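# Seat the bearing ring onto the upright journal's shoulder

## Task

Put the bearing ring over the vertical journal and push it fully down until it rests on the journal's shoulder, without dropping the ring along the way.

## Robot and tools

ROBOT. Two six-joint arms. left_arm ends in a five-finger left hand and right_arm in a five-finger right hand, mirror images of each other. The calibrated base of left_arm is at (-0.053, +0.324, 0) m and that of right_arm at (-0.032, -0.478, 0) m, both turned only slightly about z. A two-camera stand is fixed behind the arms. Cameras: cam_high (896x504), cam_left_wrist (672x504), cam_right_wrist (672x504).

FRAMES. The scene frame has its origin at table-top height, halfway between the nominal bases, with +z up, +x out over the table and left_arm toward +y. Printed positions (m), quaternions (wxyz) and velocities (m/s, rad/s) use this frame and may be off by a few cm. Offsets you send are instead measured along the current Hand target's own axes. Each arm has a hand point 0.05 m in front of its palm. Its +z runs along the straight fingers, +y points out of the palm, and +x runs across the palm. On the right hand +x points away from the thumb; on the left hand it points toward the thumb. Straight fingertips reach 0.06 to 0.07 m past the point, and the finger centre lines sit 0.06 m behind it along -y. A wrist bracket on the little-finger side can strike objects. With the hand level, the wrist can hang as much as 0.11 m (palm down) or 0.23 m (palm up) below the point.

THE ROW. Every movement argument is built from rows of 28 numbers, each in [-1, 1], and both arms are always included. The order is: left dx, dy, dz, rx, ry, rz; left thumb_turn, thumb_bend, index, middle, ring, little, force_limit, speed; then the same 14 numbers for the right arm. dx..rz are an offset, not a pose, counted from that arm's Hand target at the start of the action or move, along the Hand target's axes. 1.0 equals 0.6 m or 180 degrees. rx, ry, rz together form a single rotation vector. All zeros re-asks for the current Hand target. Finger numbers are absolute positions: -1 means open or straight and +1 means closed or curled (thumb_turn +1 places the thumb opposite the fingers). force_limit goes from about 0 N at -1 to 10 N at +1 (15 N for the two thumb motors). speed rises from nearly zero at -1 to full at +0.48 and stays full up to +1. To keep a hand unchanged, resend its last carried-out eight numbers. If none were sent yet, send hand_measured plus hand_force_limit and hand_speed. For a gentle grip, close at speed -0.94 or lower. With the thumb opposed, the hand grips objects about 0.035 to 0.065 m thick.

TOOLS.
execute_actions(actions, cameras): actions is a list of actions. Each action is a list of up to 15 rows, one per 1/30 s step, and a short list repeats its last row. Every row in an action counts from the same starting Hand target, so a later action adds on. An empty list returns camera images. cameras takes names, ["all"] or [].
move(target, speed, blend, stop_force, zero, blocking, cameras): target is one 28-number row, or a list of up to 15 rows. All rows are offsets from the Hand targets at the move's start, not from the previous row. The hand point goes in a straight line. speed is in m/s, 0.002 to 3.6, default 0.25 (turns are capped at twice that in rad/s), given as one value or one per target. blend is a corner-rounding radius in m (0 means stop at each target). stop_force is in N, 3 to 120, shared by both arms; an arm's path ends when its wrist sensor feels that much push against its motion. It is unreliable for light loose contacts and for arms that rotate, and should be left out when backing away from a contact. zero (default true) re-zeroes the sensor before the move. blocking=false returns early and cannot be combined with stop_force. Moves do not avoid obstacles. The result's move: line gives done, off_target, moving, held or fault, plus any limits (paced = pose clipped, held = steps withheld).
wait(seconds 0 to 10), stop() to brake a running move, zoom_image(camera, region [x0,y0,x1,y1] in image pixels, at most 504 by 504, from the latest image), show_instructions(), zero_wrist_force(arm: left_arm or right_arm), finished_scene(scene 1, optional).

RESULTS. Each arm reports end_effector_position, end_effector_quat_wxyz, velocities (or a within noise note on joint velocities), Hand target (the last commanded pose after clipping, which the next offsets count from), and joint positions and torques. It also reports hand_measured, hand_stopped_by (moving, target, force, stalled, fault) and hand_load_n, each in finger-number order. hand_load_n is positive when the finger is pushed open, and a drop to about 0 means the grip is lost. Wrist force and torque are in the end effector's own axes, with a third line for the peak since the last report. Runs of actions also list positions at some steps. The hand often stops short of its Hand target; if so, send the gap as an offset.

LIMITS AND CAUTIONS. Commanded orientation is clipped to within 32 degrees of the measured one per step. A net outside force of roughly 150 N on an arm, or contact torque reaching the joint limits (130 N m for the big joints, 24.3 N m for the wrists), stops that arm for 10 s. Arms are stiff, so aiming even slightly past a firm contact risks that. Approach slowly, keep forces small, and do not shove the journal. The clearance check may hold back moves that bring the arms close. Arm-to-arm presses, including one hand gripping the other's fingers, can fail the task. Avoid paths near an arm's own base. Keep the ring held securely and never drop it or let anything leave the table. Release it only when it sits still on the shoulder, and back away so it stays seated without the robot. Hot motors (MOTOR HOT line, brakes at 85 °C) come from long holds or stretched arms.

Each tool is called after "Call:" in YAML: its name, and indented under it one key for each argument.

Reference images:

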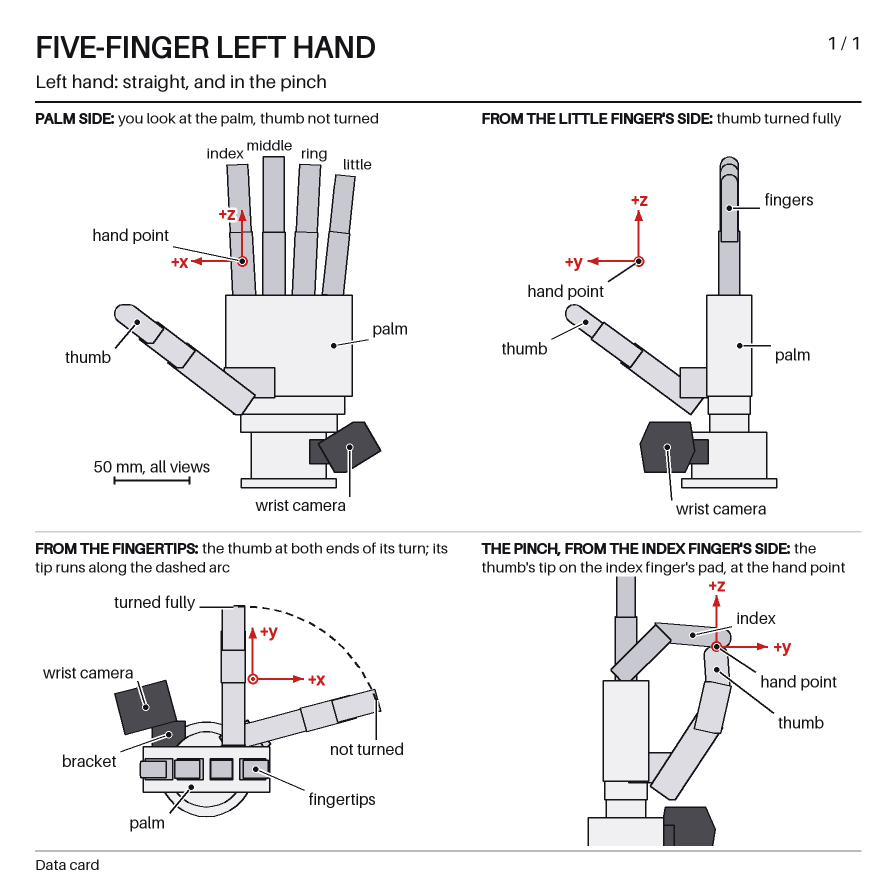

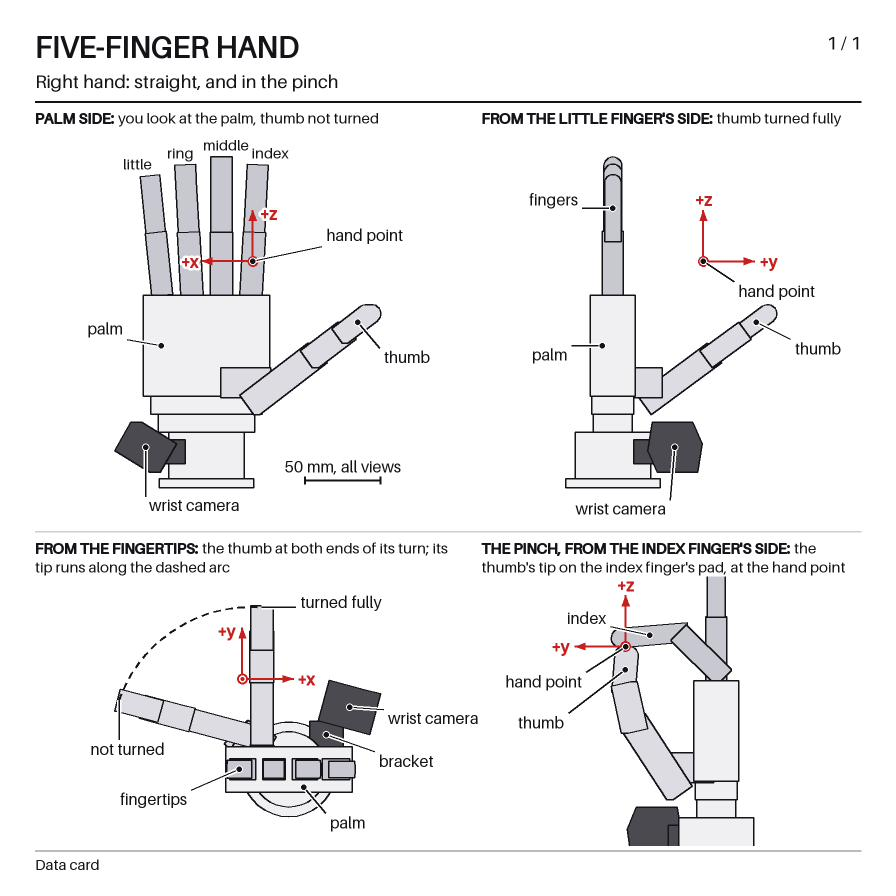

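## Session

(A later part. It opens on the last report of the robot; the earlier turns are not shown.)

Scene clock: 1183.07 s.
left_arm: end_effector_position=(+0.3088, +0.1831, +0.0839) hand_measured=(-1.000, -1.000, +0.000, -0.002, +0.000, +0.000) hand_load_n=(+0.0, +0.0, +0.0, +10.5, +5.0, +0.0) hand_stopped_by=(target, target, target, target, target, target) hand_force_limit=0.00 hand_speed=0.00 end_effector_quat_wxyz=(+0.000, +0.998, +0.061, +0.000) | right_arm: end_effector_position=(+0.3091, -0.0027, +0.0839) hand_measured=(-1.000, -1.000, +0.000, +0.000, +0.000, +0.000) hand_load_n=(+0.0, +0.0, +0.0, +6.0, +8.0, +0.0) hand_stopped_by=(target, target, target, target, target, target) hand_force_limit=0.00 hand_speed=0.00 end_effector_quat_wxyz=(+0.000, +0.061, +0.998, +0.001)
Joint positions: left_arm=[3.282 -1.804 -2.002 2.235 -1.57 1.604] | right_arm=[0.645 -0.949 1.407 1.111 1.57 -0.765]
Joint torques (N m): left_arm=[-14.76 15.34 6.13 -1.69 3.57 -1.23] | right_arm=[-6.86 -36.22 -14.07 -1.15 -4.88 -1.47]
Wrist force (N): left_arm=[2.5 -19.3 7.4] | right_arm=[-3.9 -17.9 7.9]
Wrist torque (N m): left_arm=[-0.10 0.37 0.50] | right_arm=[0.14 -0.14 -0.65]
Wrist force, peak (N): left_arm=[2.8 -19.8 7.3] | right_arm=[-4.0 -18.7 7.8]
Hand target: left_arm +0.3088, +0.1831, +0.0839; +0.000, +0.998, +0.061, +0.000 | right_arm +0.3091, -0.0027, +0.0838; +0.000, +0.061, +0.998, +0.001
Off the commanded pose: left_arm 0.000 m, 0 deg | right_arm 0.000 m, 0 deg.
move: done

Call:
move:
  target: [0.0004,0.00005,0.0133,0,0,0,-1,-1,0,0,0,0,0,0,-0.0004,0.00005,0.0133,0,0,0,-1,-1,0,0,0,0,0,0]
  speed: 0.01
  stop_force: 12

Scene clock: 1188.47 s.
left_arm: end_effector_position=(+0.3091, +0.1831, +0.0759) hand_measured=(-1.000, -1.000, +0.000, -0.002, +0.000, +0.000) hand_load_n=(+0.0, +0.0, +0.0, +11.0, +5.0, +0.0) hand_stopped_by=(target, target, target, target, target, target) hand_force_limit=0.00 hand_speed=0.00 end_effector_quat_wxyz=(+0.000, +0.998, +0.061, +0.000) | right_arm: end_effector_position=(+0.3093, -0.0027, +0.0758) hand_measured=(-1.000, -1.000, +0.000, +0.000, +0.000, +0.000) hand_load_n=(-0.5, +0.0, +0.0, +6.5, +7.5, +0.0) hand_stopped_by=(target, target, target, target, target, target) hand_force_limit=0.00 hand_speed=0.00 end_effector_quat_wxyz=(+0.000, +0.061, +0.998, +0.001)
Joint positions: left_arm=[3.282 -1.818 -2.01 2.257 -1.57 1.604] | right_arm=[0.645 -0.94 1.415 1.095 1.57 -0.766]
Joint torques (N m): left_arm=[-15.94 14.91 4.65 -1.48 2.31 -1.1] | right_arm=[-6.69 -36.84 -14.48 -1.25 -4.83 -1.3]
Wrist force (N): left_arm=[2.7 -19.9 7.0] | right_arm=[-3.8 -18.0 7.4]
Wrist torque (N m): left_arm=[-0.14 0.34 0.53] | right_arm=[0.15 -0.16 -0.59]
Wrist force, peak (N): left_arm=[2.7 -20.0 7.3] | right_arm=[-3.7 -18.1 8.1]
Hand target: left_arm +0.3091, +0.1831, +0.0759; +0.000, +0.998, +0.061, +0.000 | right_arm +0.3093, -0.0027, +0.0758; +0.000, +0.061, +0.998, +0.001
Off the commanded pose: left_arm 0.000 m, 0 deg | right_arm 0.000 m, 0 deg.
move: done

Call:
move:
  target: [0,0,0.0233,0,0,0,-1,-1,0,0,0,0,0,0,0,0,0.0233,0,0,0,-1,-1,0,0,0,0,0,0]
  speed: 0.012
  stop_force: 10
  cameras: ["all"]

Call:
zoom_image:
  camera: "cam_high"
  region: [420, 130, 560, 240]

Call:
zoom_image:
  camera: "cam_right_wrist"
  region: [340, 0, 640, 300]

Scene clock: 1202.13 s.
left_arm: end_effector_position=(+0.3091, +0.1831, +0.0619) hand_measured=(-1.000, -1.000, +0.000, -0.002, +0.000, +0.000) hand_load_n=(+0.0, +0.0, +0.0, +11.5, +3.0, +0.0) hand_stopped_by=(target, target, target, target, target, target) hand_force_limit=0.00 hand_speed=0.00 end_effector_quat_wxyz=(+0.000, +0.998, +0.061, +0.000) | right_arm: end_effector_position=(+0.3094, -0.0027, +0.0619) hand_measured=(-1.000, -1.000, +0.000, +0.000, +0.000, +0.000) hand_load_n=(+0.0, -0.5, +0.0, +4.0, +1.5, +0.0) hand_stopped_by=(target, target, target, target, target, target) hand_force_limit=0.00 hand_speed=0.00 end_effector_quat_wxyz=(+0.000, +0.061, +0.998, +0.001)
Joint positions: left_arm=[3.282 -1.842 -2.024 2.295 -1.57 1.604] | right_arm=[0.645 -0.924 1.428 1.066 1.57 -0.766]
Joint torques (N m): left_arm=[-15.35 14.95 2.71 -1.74 2.52 -1.02] | right_arm=[7.05 -34.18 -11.38 -0.64 -4.65 0.22]
Wrist force (N): left_arm=[3.3 -19.1 5.8] | right_arm=[-4.5 -12.9 2.5]
Wrist torque (N m): left_arm=[-0.12 0.34 0.48] | right_arm=[0.15 0.00 -0.37]
Wrist force, peak (N): left_arm=[4.9 -20.4 5.9] | right_arm=[-4.0 -18.2 7.6]
Hand target: left_arm +0.3091, +0.1831, +0.0619; +0.000, +0.998, +0.061, +0.000 | right_arm +0.3093, -0.0027, +0.0619; +0.000, +0.061, +0.998, +0.001
Off the commanded pose: left_arm 0.000 m, 0 deg | right_arm 0.000 m, 0 deg.
move: done

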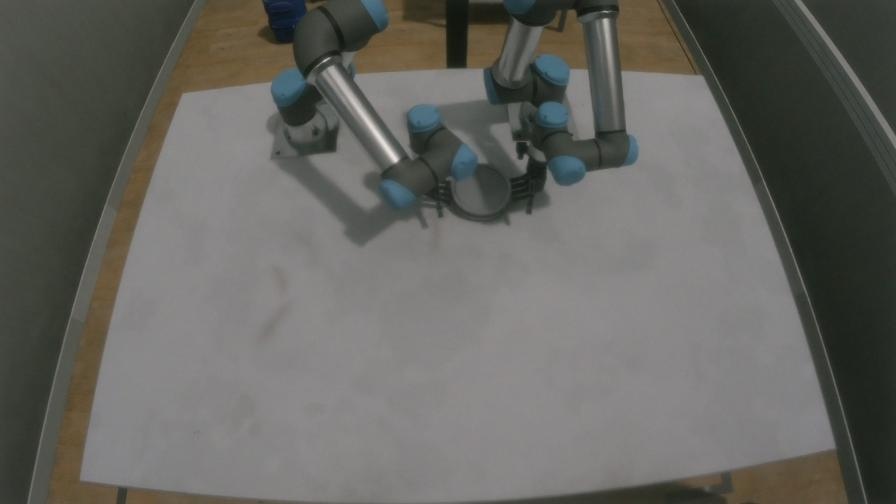

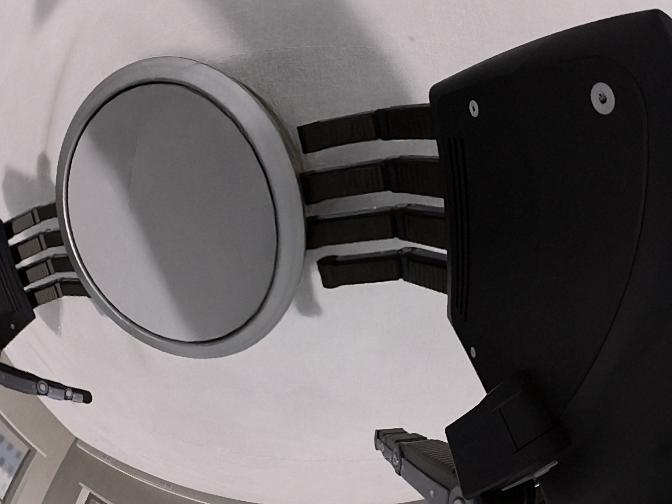

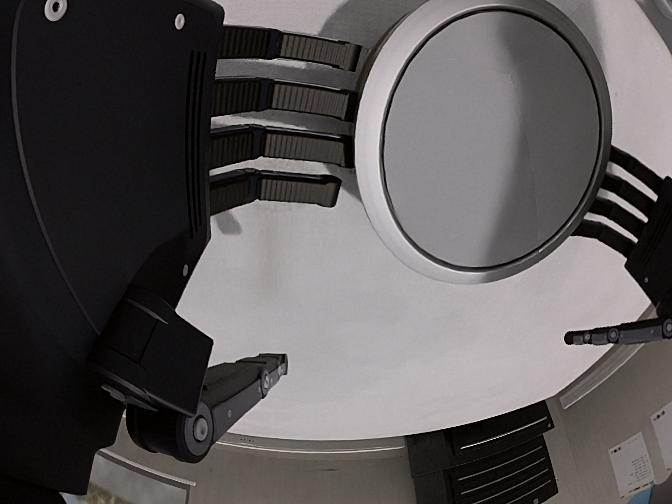

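Scaled by 3.600 from the camera's 896x504 image, which has a finer 1280x720 frame.

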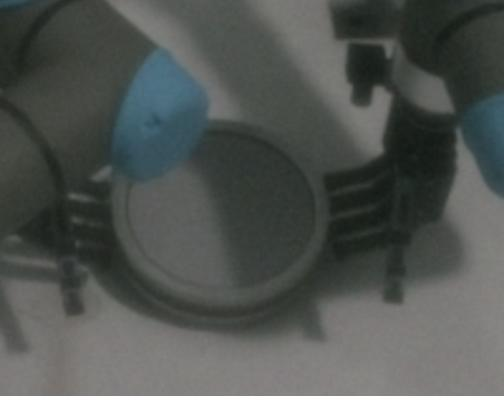

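Scaled by 1.680 from the camera's 672x504 image, which has a finer 960x720 frame.

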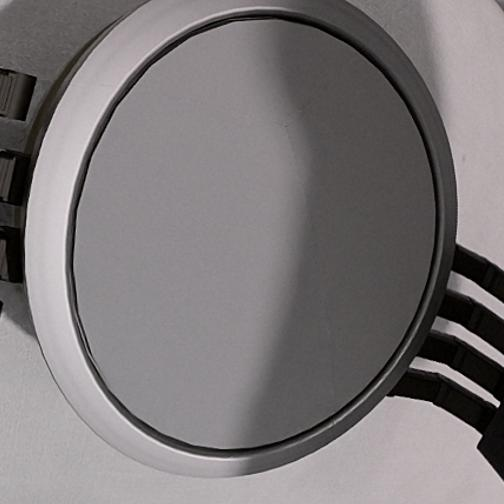

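Call:
move:
  target: [0,0,0.0015,0,0,0,-1,-1,0,0,0,0,0,0,0,0,0.0005,0,0,0,-1,-1,0,0,0,0,0,0]
  speed: 0.01

Scene clock: 1208.33 s.
left_arm: end_effector_position=(+0.3091, +0.1831, +0.0610) hand_measured=(-1.000, -1.000, +0.000, -0.002, +0.000, +0.000) hand_load_n=(+0.0, +0.0, +0.0, +6.5, +0.5, +0.0) hand_stopped_by=(target, target, target, target, target, target) hand_force_limit=0.00 hand_speed=0.00 end_effector_quat_wxyz=(+0.000, +0.998, +0.061, +0.000) | right_arm: end_effector_position=(+0.3093, -0.0027, +0.0616) hand_measured=(-1.000, -1.000, +0.000, +0.000, +0.000, +0.000) hand_load_n=(+0.0, +0.0, +0.0, +3.5, +1.0, +0.0) hand_stopped_by=(target, target, target, target, target, target) hand_force_limit=0.00 hand_speed=0.00 end_effector_quat_wxyz=(+0.000, +0.061, +0.998, +0.001)
Joint positions: left_arm=[3.282 -1.843 -2.025 2.297 -1.57 1.604] | right_arm=[0.645 -0.924 1.429 1.065 1.57 -0.766]
Joint torques (N m): left_arm=[-10.63 14.19 2.22 -0.73 4.27 -1.05] | right_arm=[16.8 -33.37 -10.2 -0.58 -3.21 0.33]
Wrist force (N): left_arm=[3.7 -19.6 -0.2] | right_arm=[-4.6 -12.2 1.7]
Wrist torque (N m): left_arm=[-0.18 0.12 0.46] | right_arm=[0.11 0.09 -0.36]
Wrist force, peak (N): left_arm=[3.5 -19.3 6.0] | right_arm=[-4.9 -13.4 2.2]
Hand target: left_arm +0.3091, +0.1831, +0.0610; +0.000, +0.998, +0.061, +0.000 | right_arm +0.3093, -0.0027, +0.0616; +0.000, +0.061, +0.998, +0.001
Off the commanded pose: left_arm 0.000 m, 0 deg | right_arm 0.000 m, 0 deg.
move: done

Call:
move:
  target:
    - [0,-0.005,0,0,0,0,-1,-1,0,0,0,0,0,0,0,-0.005,0,0,0,0,-1,-1,0,0,0,0,0,0]
    - [0,-0.05,0,0,0,0,-1,-1,0,0,0,0,0,0,0,-0.05,0,0,0,0,-1,-1,0,0,0,0,0,0]
  speed: [0.01,0.03]
  cameras: ["all"]

Call:
zoom_image:
  camera: "cam_high"
  region: [420, 130, 560, 240]

Call:
zoom_image:
  camera: "cam_right_wrist"
  region: [340, 0, 672, 332]

Call:
zoom_image:
  camera: "cam_left_wrist"
  region: [0, 30, 332, 362]

Scene clock: 1241.50 s.
left_arm: end_effector_position=(+0.3054, +0.2129, +0.0610) hand_measured=(-1.000, -1.000, +0.000, +0.000, +0.000, +0.000) hand_load_n=(+0.0, +0.0, +0.0, +0.0, +0.0, +0.0) hand_stopped_by=(target, target, target, target, target, target) hand_force_limit=0.00 hand_speed=0.00 end_effector_quat_wxyz=(+0.000, +0.998, +0.061, +0.000) | right_arm: end_effector_position=(+0.3057, -0.0325, +0.0615) hand_measured=(-1.000, -1.000, +0.000, +0.000, +0.000, +0.000) hand_load_n=(+0.0, +0.0, +0.0, +0.0, +0.0, +0.5) hand_stopped_by=(target, target, target, target, target, target) hand_force_limit=0.00 hand_speed=0.00 end_effector_quat_wxyz=(+0.000, +0.061, +0.998, +0.001)
Joint positions: left_arm=[3.381 -1.822 -2.054 2.305 -1.57 1.702] | right_arm=[0.601 -0.979 1.524 1.025 1.57 -0.809]
Joint torques (N m): left_arm=[10.68 28.81 3.92 0.25 1.81 1.34] | right_arm=[-11.47 -43.06 -6.33 0.91 -0.69 -1]
Wrist force (N): left_arm=[0.0 0.3 0.3] | right_arm=[-1.4 0.6 1.4]
Wrist torque (N m): left_arm=[0.05 0.02 -0.07] | right_arm=[0.08 0.16 0.07]
Wrist force, peak (N): left_arm=[3.7 -20.1 -0.7] | right_arm=[-4.5 -12.3 1.5]
Hand target: left_arm +0.3054, +0.2129, +0.0610; +0.000, +0.998, +0.061, +0.000 | right_arm +0.3057, -0.0325, +0.0615; +0.000, +0.061, +0.998, +0.001
Off the commanded pose: left_arm 0.000 m, 0 deg | right_arm 0.000 m, 0 deg.
move: done

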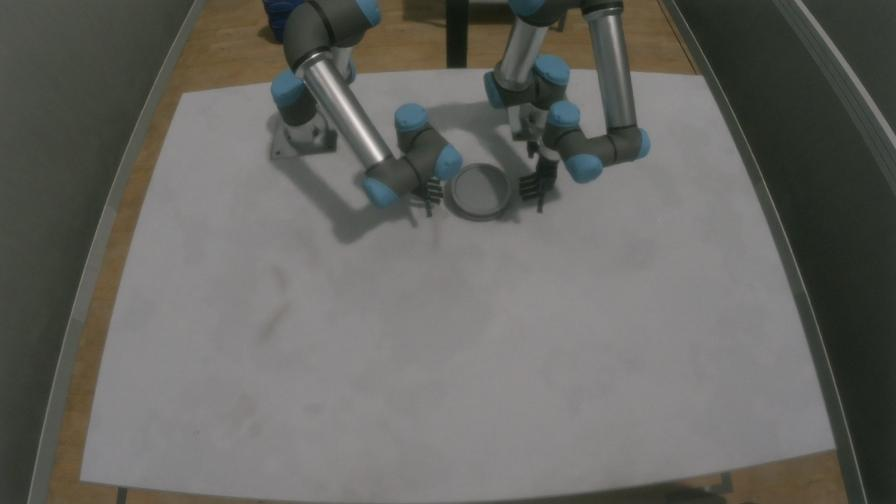

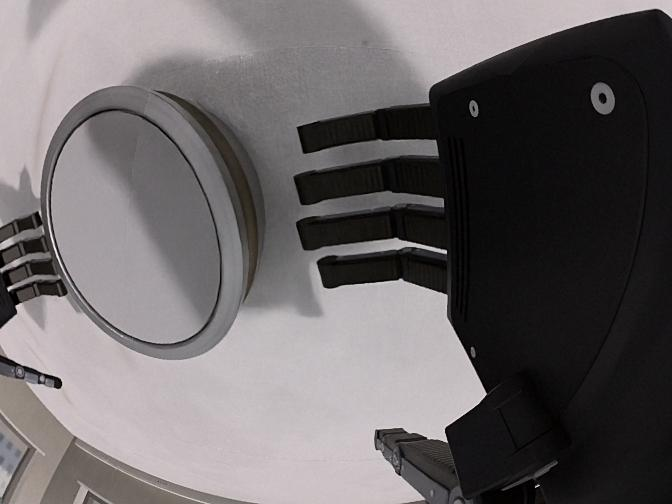

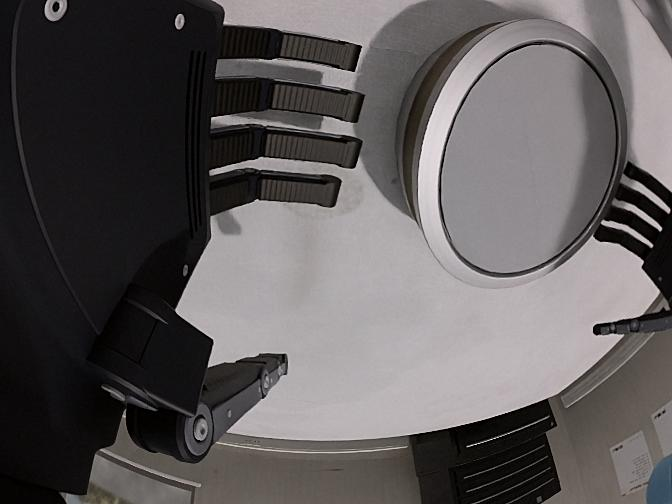

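Scaled by 3.600 from the camera's 896x504 image, which has a finer 1280x720 frame.

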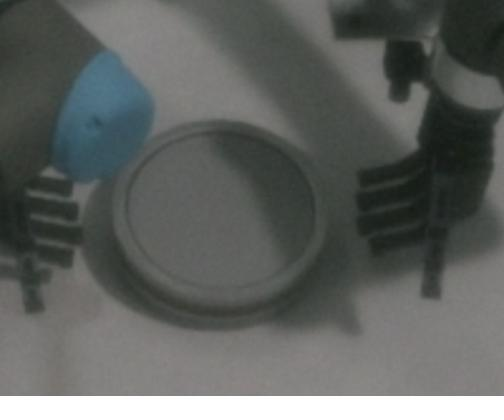

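Scaled by 1.518 from the camera's 672x504 image, which has a finer 960x720 frame.

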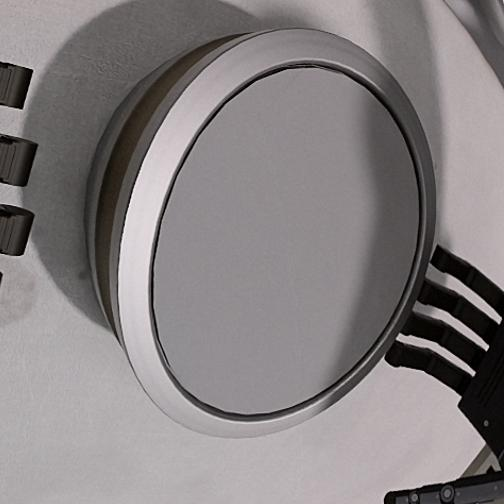

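Scaled by 1.518 from the camera's 672x504 image, which has a finer 960x720 frame.

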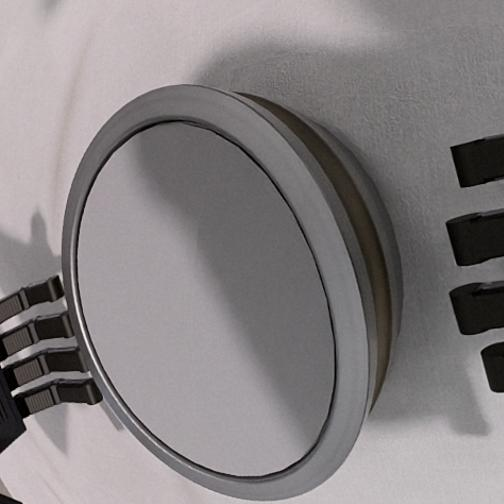

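Call:
move:
  target:
    - [0,0,-0.0583,0,0,0,-1,-1,0,0,0,0,0,0,0,0,-0.0583,0,0,0,-1,-1,0,0,0,0,0,0]
    - [0,0.0583,-0.0583,0,0,0,-1,-1,0,0,0,0,0,0,0,0.0583,-0.0583,0,0,0,-1,-1,0,0,0,0,0,0]
  speed: 0.05

Call:
move:
  target: [0,0,0.045,0,0,0,-1,-1,0,0,0,0,0,0,0,0,0.045,0,0,0,-1,-1,0,0,0,0,0,0]
  speed: 0.012
  stop_force: 8
  cameras: ["all"]

Scene clock: 1262.97 s.
left_arm: end_effector_position=(+0.3097, +0.1782, +0.0960) hand_measured=(-1.000, -1.000, +0.000, +0.000, +0.000, +0.000) hand_load_n=(+0.0, -0.5, -0.5, +0.0, +0.5, +0.0) hand_stopped_by=(target, target, target, target, target, target) hand_force_limit=0.00 hand_speed=0.00 end_effector_quat_wxyz=(+0.000, +0.998, +0.061, +0.000) | right_arm: end_effector_position=(+0.3099, +0.0021, +0.0966) hand_measured=(-1.000, -1.000, +0.000, +0.000, +0.000, +0.000) hand_load_n=(+0.0, +0.0, +0.0, +0.0, +0.0, +0.0) hand_stopped_by=(target, target, target, target, target, target) hand_force_limit=0.00 hand_speed=0.00 end_effector_quat_wxyz=(+0.000, +0.061, +0.998, +0.001)
Joint positions: left_arm=[3.266 -1.79 -1.982 2.201 -1.57 1.588] | right_arm=[0.651 -0.952 1.377 1.145 1.57 -0.759]
Joint torques (N m): left_arm=[-7.46 13.37 19.01 -4.9 -2.53 -1.51] | right_arm=[13.19 -32.39 -21.26 4.08 1.69 1.71]
Wrist force (N): left_arm=[0.0 0.3 0.5] | right_arm=[-1.5 0.8 1.3]
Wrist torque (N m): left_arm=[0.03 0.04 0.02] | right_arm=[0.14 0.17 -0.05]
Wrist force, peak (N): left_arm=[-0.1 0.3 1.0] | right_arm=[-1.2 0.7 1.9]
Hand target: left_arm +0.3097, +0.1782, +0.0960; +0.000, +0.998, +0.061, +0.000 | right_arm +0.3100, +0.0022, +0.0966; +0.000, +0.061, +0.998, +0.001
Off the commanded pose: left_arm 0.000 m, 0 deg | right_arm 0.000 m, 0 deg.
move: done

Scene clock: 1265.27 s.
left_arm: end_effector_position=(+0.3097, +0.1782, +0.0817) hand_measured=(-1.000, -1.000, +0.000, +0.002, +0.000, +0.000) hand_load_n=(+0.0, +0.0, +0.0, -8.5, -0.5, +0.0) hand_stopped_by=(target, target, target, target, target, target) hand_force_limit=0.00 hand_speed=0.00 end_effector_quat_wxyz=(+0.000, +0.998, +0.061, +0.000) | right_arm: end_effector_position=(+0.3100, +0.0022, +0.0821) hand_measured=(-1.000, -1.000, +0.000, +0.002, +0.000, +0.000) hand_load_n=(+0.0, +0.0, +0.0, -6.5, -0.5, +0.5) hand_stopped_by=(target, target, target, target, target, target) hand_force_limit=0.00 hand_speed=0.00 end_effector_quat_wxyz=(+0.000, +0.061, +0.998, +0.001)
Joint positions: left_arm=[3.266 -1.813 -1.998 2.24 -1.57 1.587] | right_arm=[0.652 -0.937 1.392 1.114 1.57 -0.759]
Joint torques (N m): left_arm=[-9.6 27.5 17.88 -4.33 -2.22 -1.01] | right_arm=[13.24 -39.83 -18.26 3.52 1.22 1.5]
Wrist force (N): left_arm=[-0.2 0.9 -7.0] | right_arm=[-1.2 0.7 -6.4]
Wrist torque (N m): left_arm=[0.03 -0.15 0.01] | right_arm=[0.07 0.31 -0.05]
Wrist force, peak (N): left_arm=[0.3 -3.2 -13.0] | right_arm=[-1.4 -2.7 -12.0]
Hand target: left_arm +0.3097, +0.1782, +0.0817; +0.000, +0.998, +0.061, +0.000 (not the last commanded pose) | right_arm +0.3100, +0.0022, +0.0821; +0.000, +0.061, +0.998, +0.001 (not the last commanded pose)
Off the commanded pose: left_arm 0.013 m, 0 deg | right_arm 0.012 m, 0 deg.
move: contact (left_arm, right_arm)

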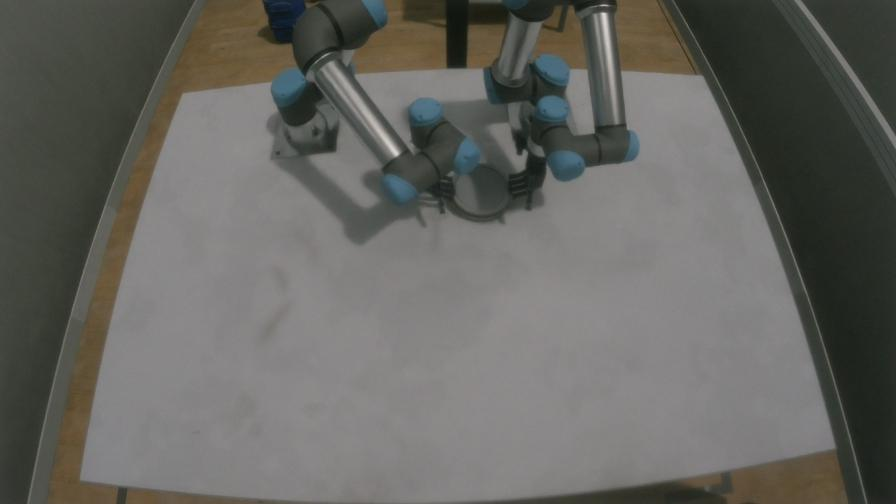

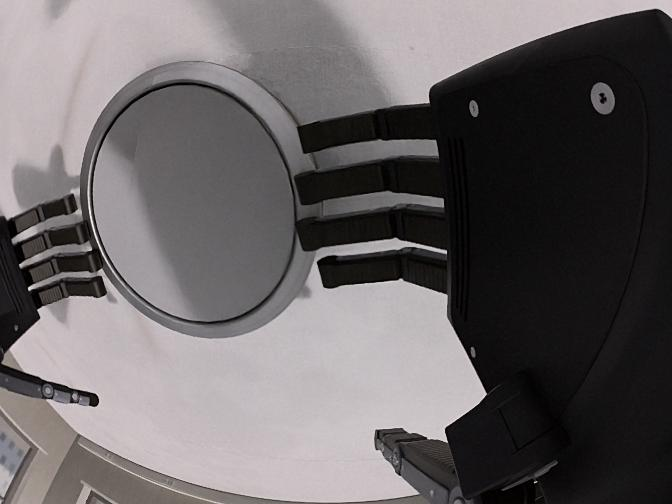

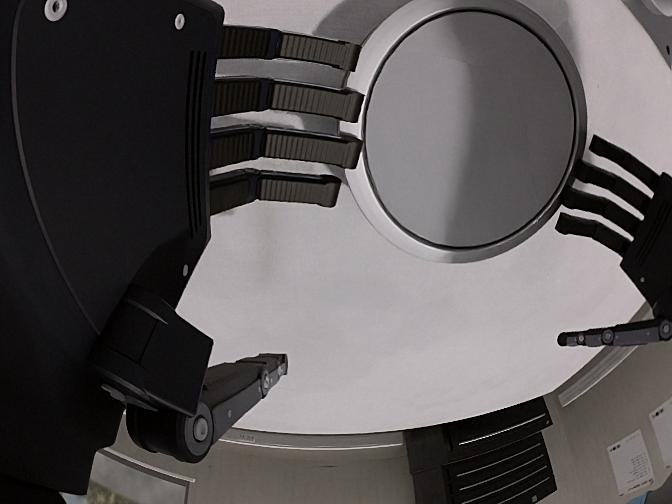

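Call:
move:
  target:
    - [0,0,-0.02,0,0,0,-1,-1,0,0,0,0,0,0,0,0,-0.02,0,0,0,-1,-1,0,0,0,0,0,0]
    - [0,-0.13,-0.17,0,0,0,-1,-1,0,0,0,0,0,0,0,-0.13,-0.17,0,0,0,-1,-1,0,0,0,0,0,0]
  speed: [0.05,0.2]
  blend: [0.005,0]
  cameras: ["all"]

Call:
zoom_image:
  camera: "cam_high"
  region: [420, 130, 560, 240]

Call:
zoom_image:
  camera: "cam_right_wrist"
  region: [340, 0, 672, 332]

Scene clock: 1279.47 s.
left_arm: end_effector_position=(+0.3002, +0.2556, +0.1836) hand_measured=(-1.000, -1.000, +0.000, +0.000, +0.000, +0.000) hand_load_n=(+0.0, -0.5, +0.0, +0.0, +0.0, +0.0) hand_stopped_by=(target, target, target, target, target, target) hand_force_limit=0.00 hand_speed=0.00 end_effector_quat_wxyz=(+0.000, +0.998, +0.061, +0.000) | right_arm: end_effector_position=(+0.3004, -0.0753, +0.1839) hand_measured=(-1.000, -1.000, +0.000, +0.000, +0.000, +0.000) hand_load_n=(+0.0, +0.0, +0.0, +0.0, +0.0, +0.0) hand_stopped_by=(target, target, target, target, target, target) hand_force_limit=0.00 hand_speed=0.00 end_effector_quat_wxyz=(+0.000, +0.061, +0.998, +0.001)
Joint positions: left_arm=[3.525 -1.63 -1.913 1.971 -1.57 1.847] | right_arm=[0.53 -1.181 1.496 1.255 1.57 -0.881]
Joint torques (N m): left_arm=[12.68 25.94 20.59 -5.15 2.2 1.62] | right_arm=[-11.83 -34.89 -8.59 3.91 -1.78 -1.19]
Wrist force (N): left_arm=[-0.1 0.3 0.8] | right_arm=[-1.2 0.6 1.0]
Wrist torque (N m): left_arm=[0.01 0.07 -0.06] | right_arm=[0.09 0.14 0.11]
Wrist force, peak (N): left_arm=[-0.3 1.2 -7.0] | right_arm=[-1.1 1.2 -6.5]
Hand target: left_arm +0.3002, +0.2557, +0.1836; +0.000, +0.998, +0.061, +0.000 | right_arm +0.3004, -0.0753, +0.1840; +0.000, +0.061, +0.998, +0.001
Off the commanded pose: left_arm 0.000 m, 0 deg | right_arm 0.000 m, 0 deg.
move: done

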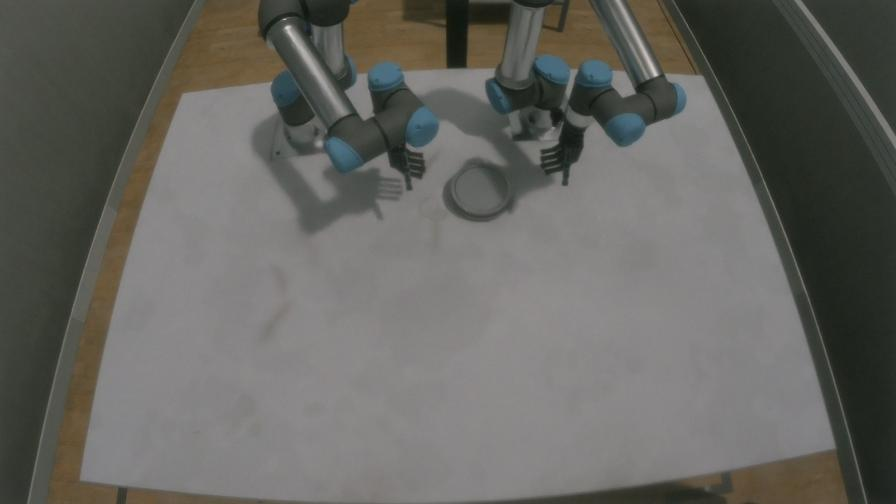

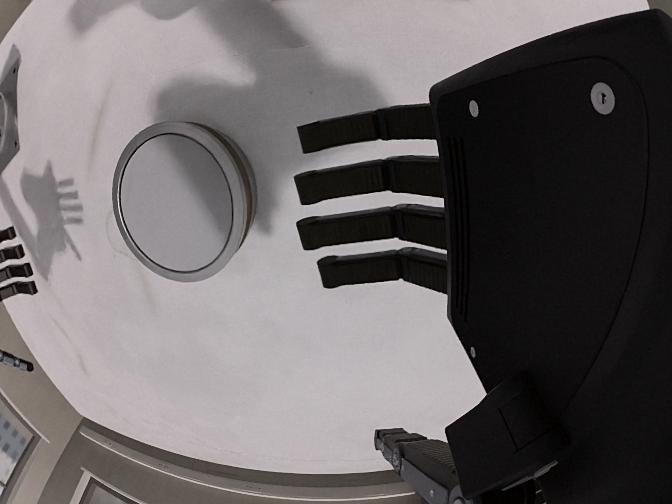

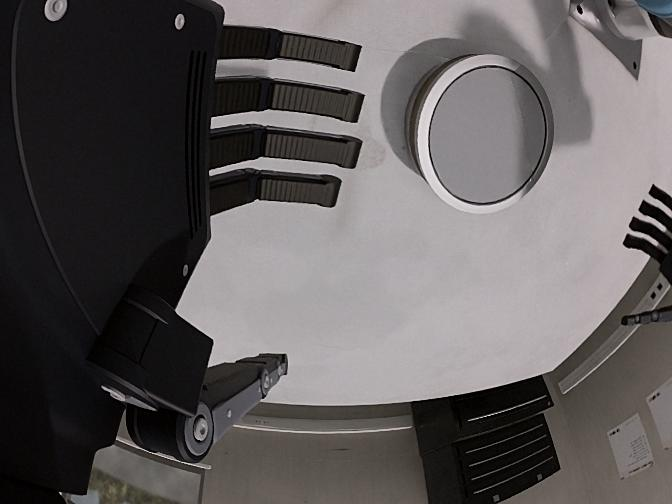

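Scaled by 3.600 from the camera's 896x504 image, which has a finer 1280x720 frame.

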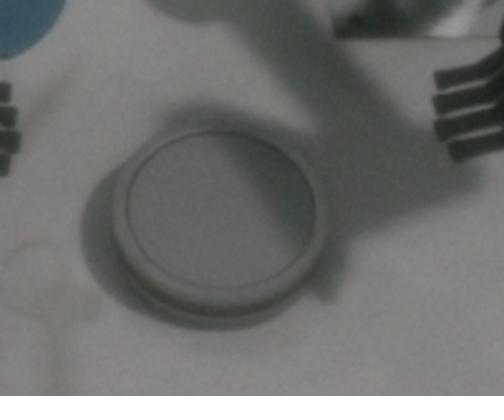

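Scaled by 1.518 from the camera's 672x504 image, which has a finer 960x720 frame.

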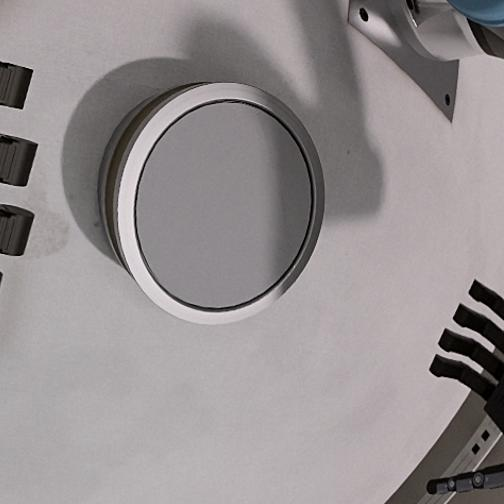

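Call:
finished_scene:

The scene is finished: the task was done.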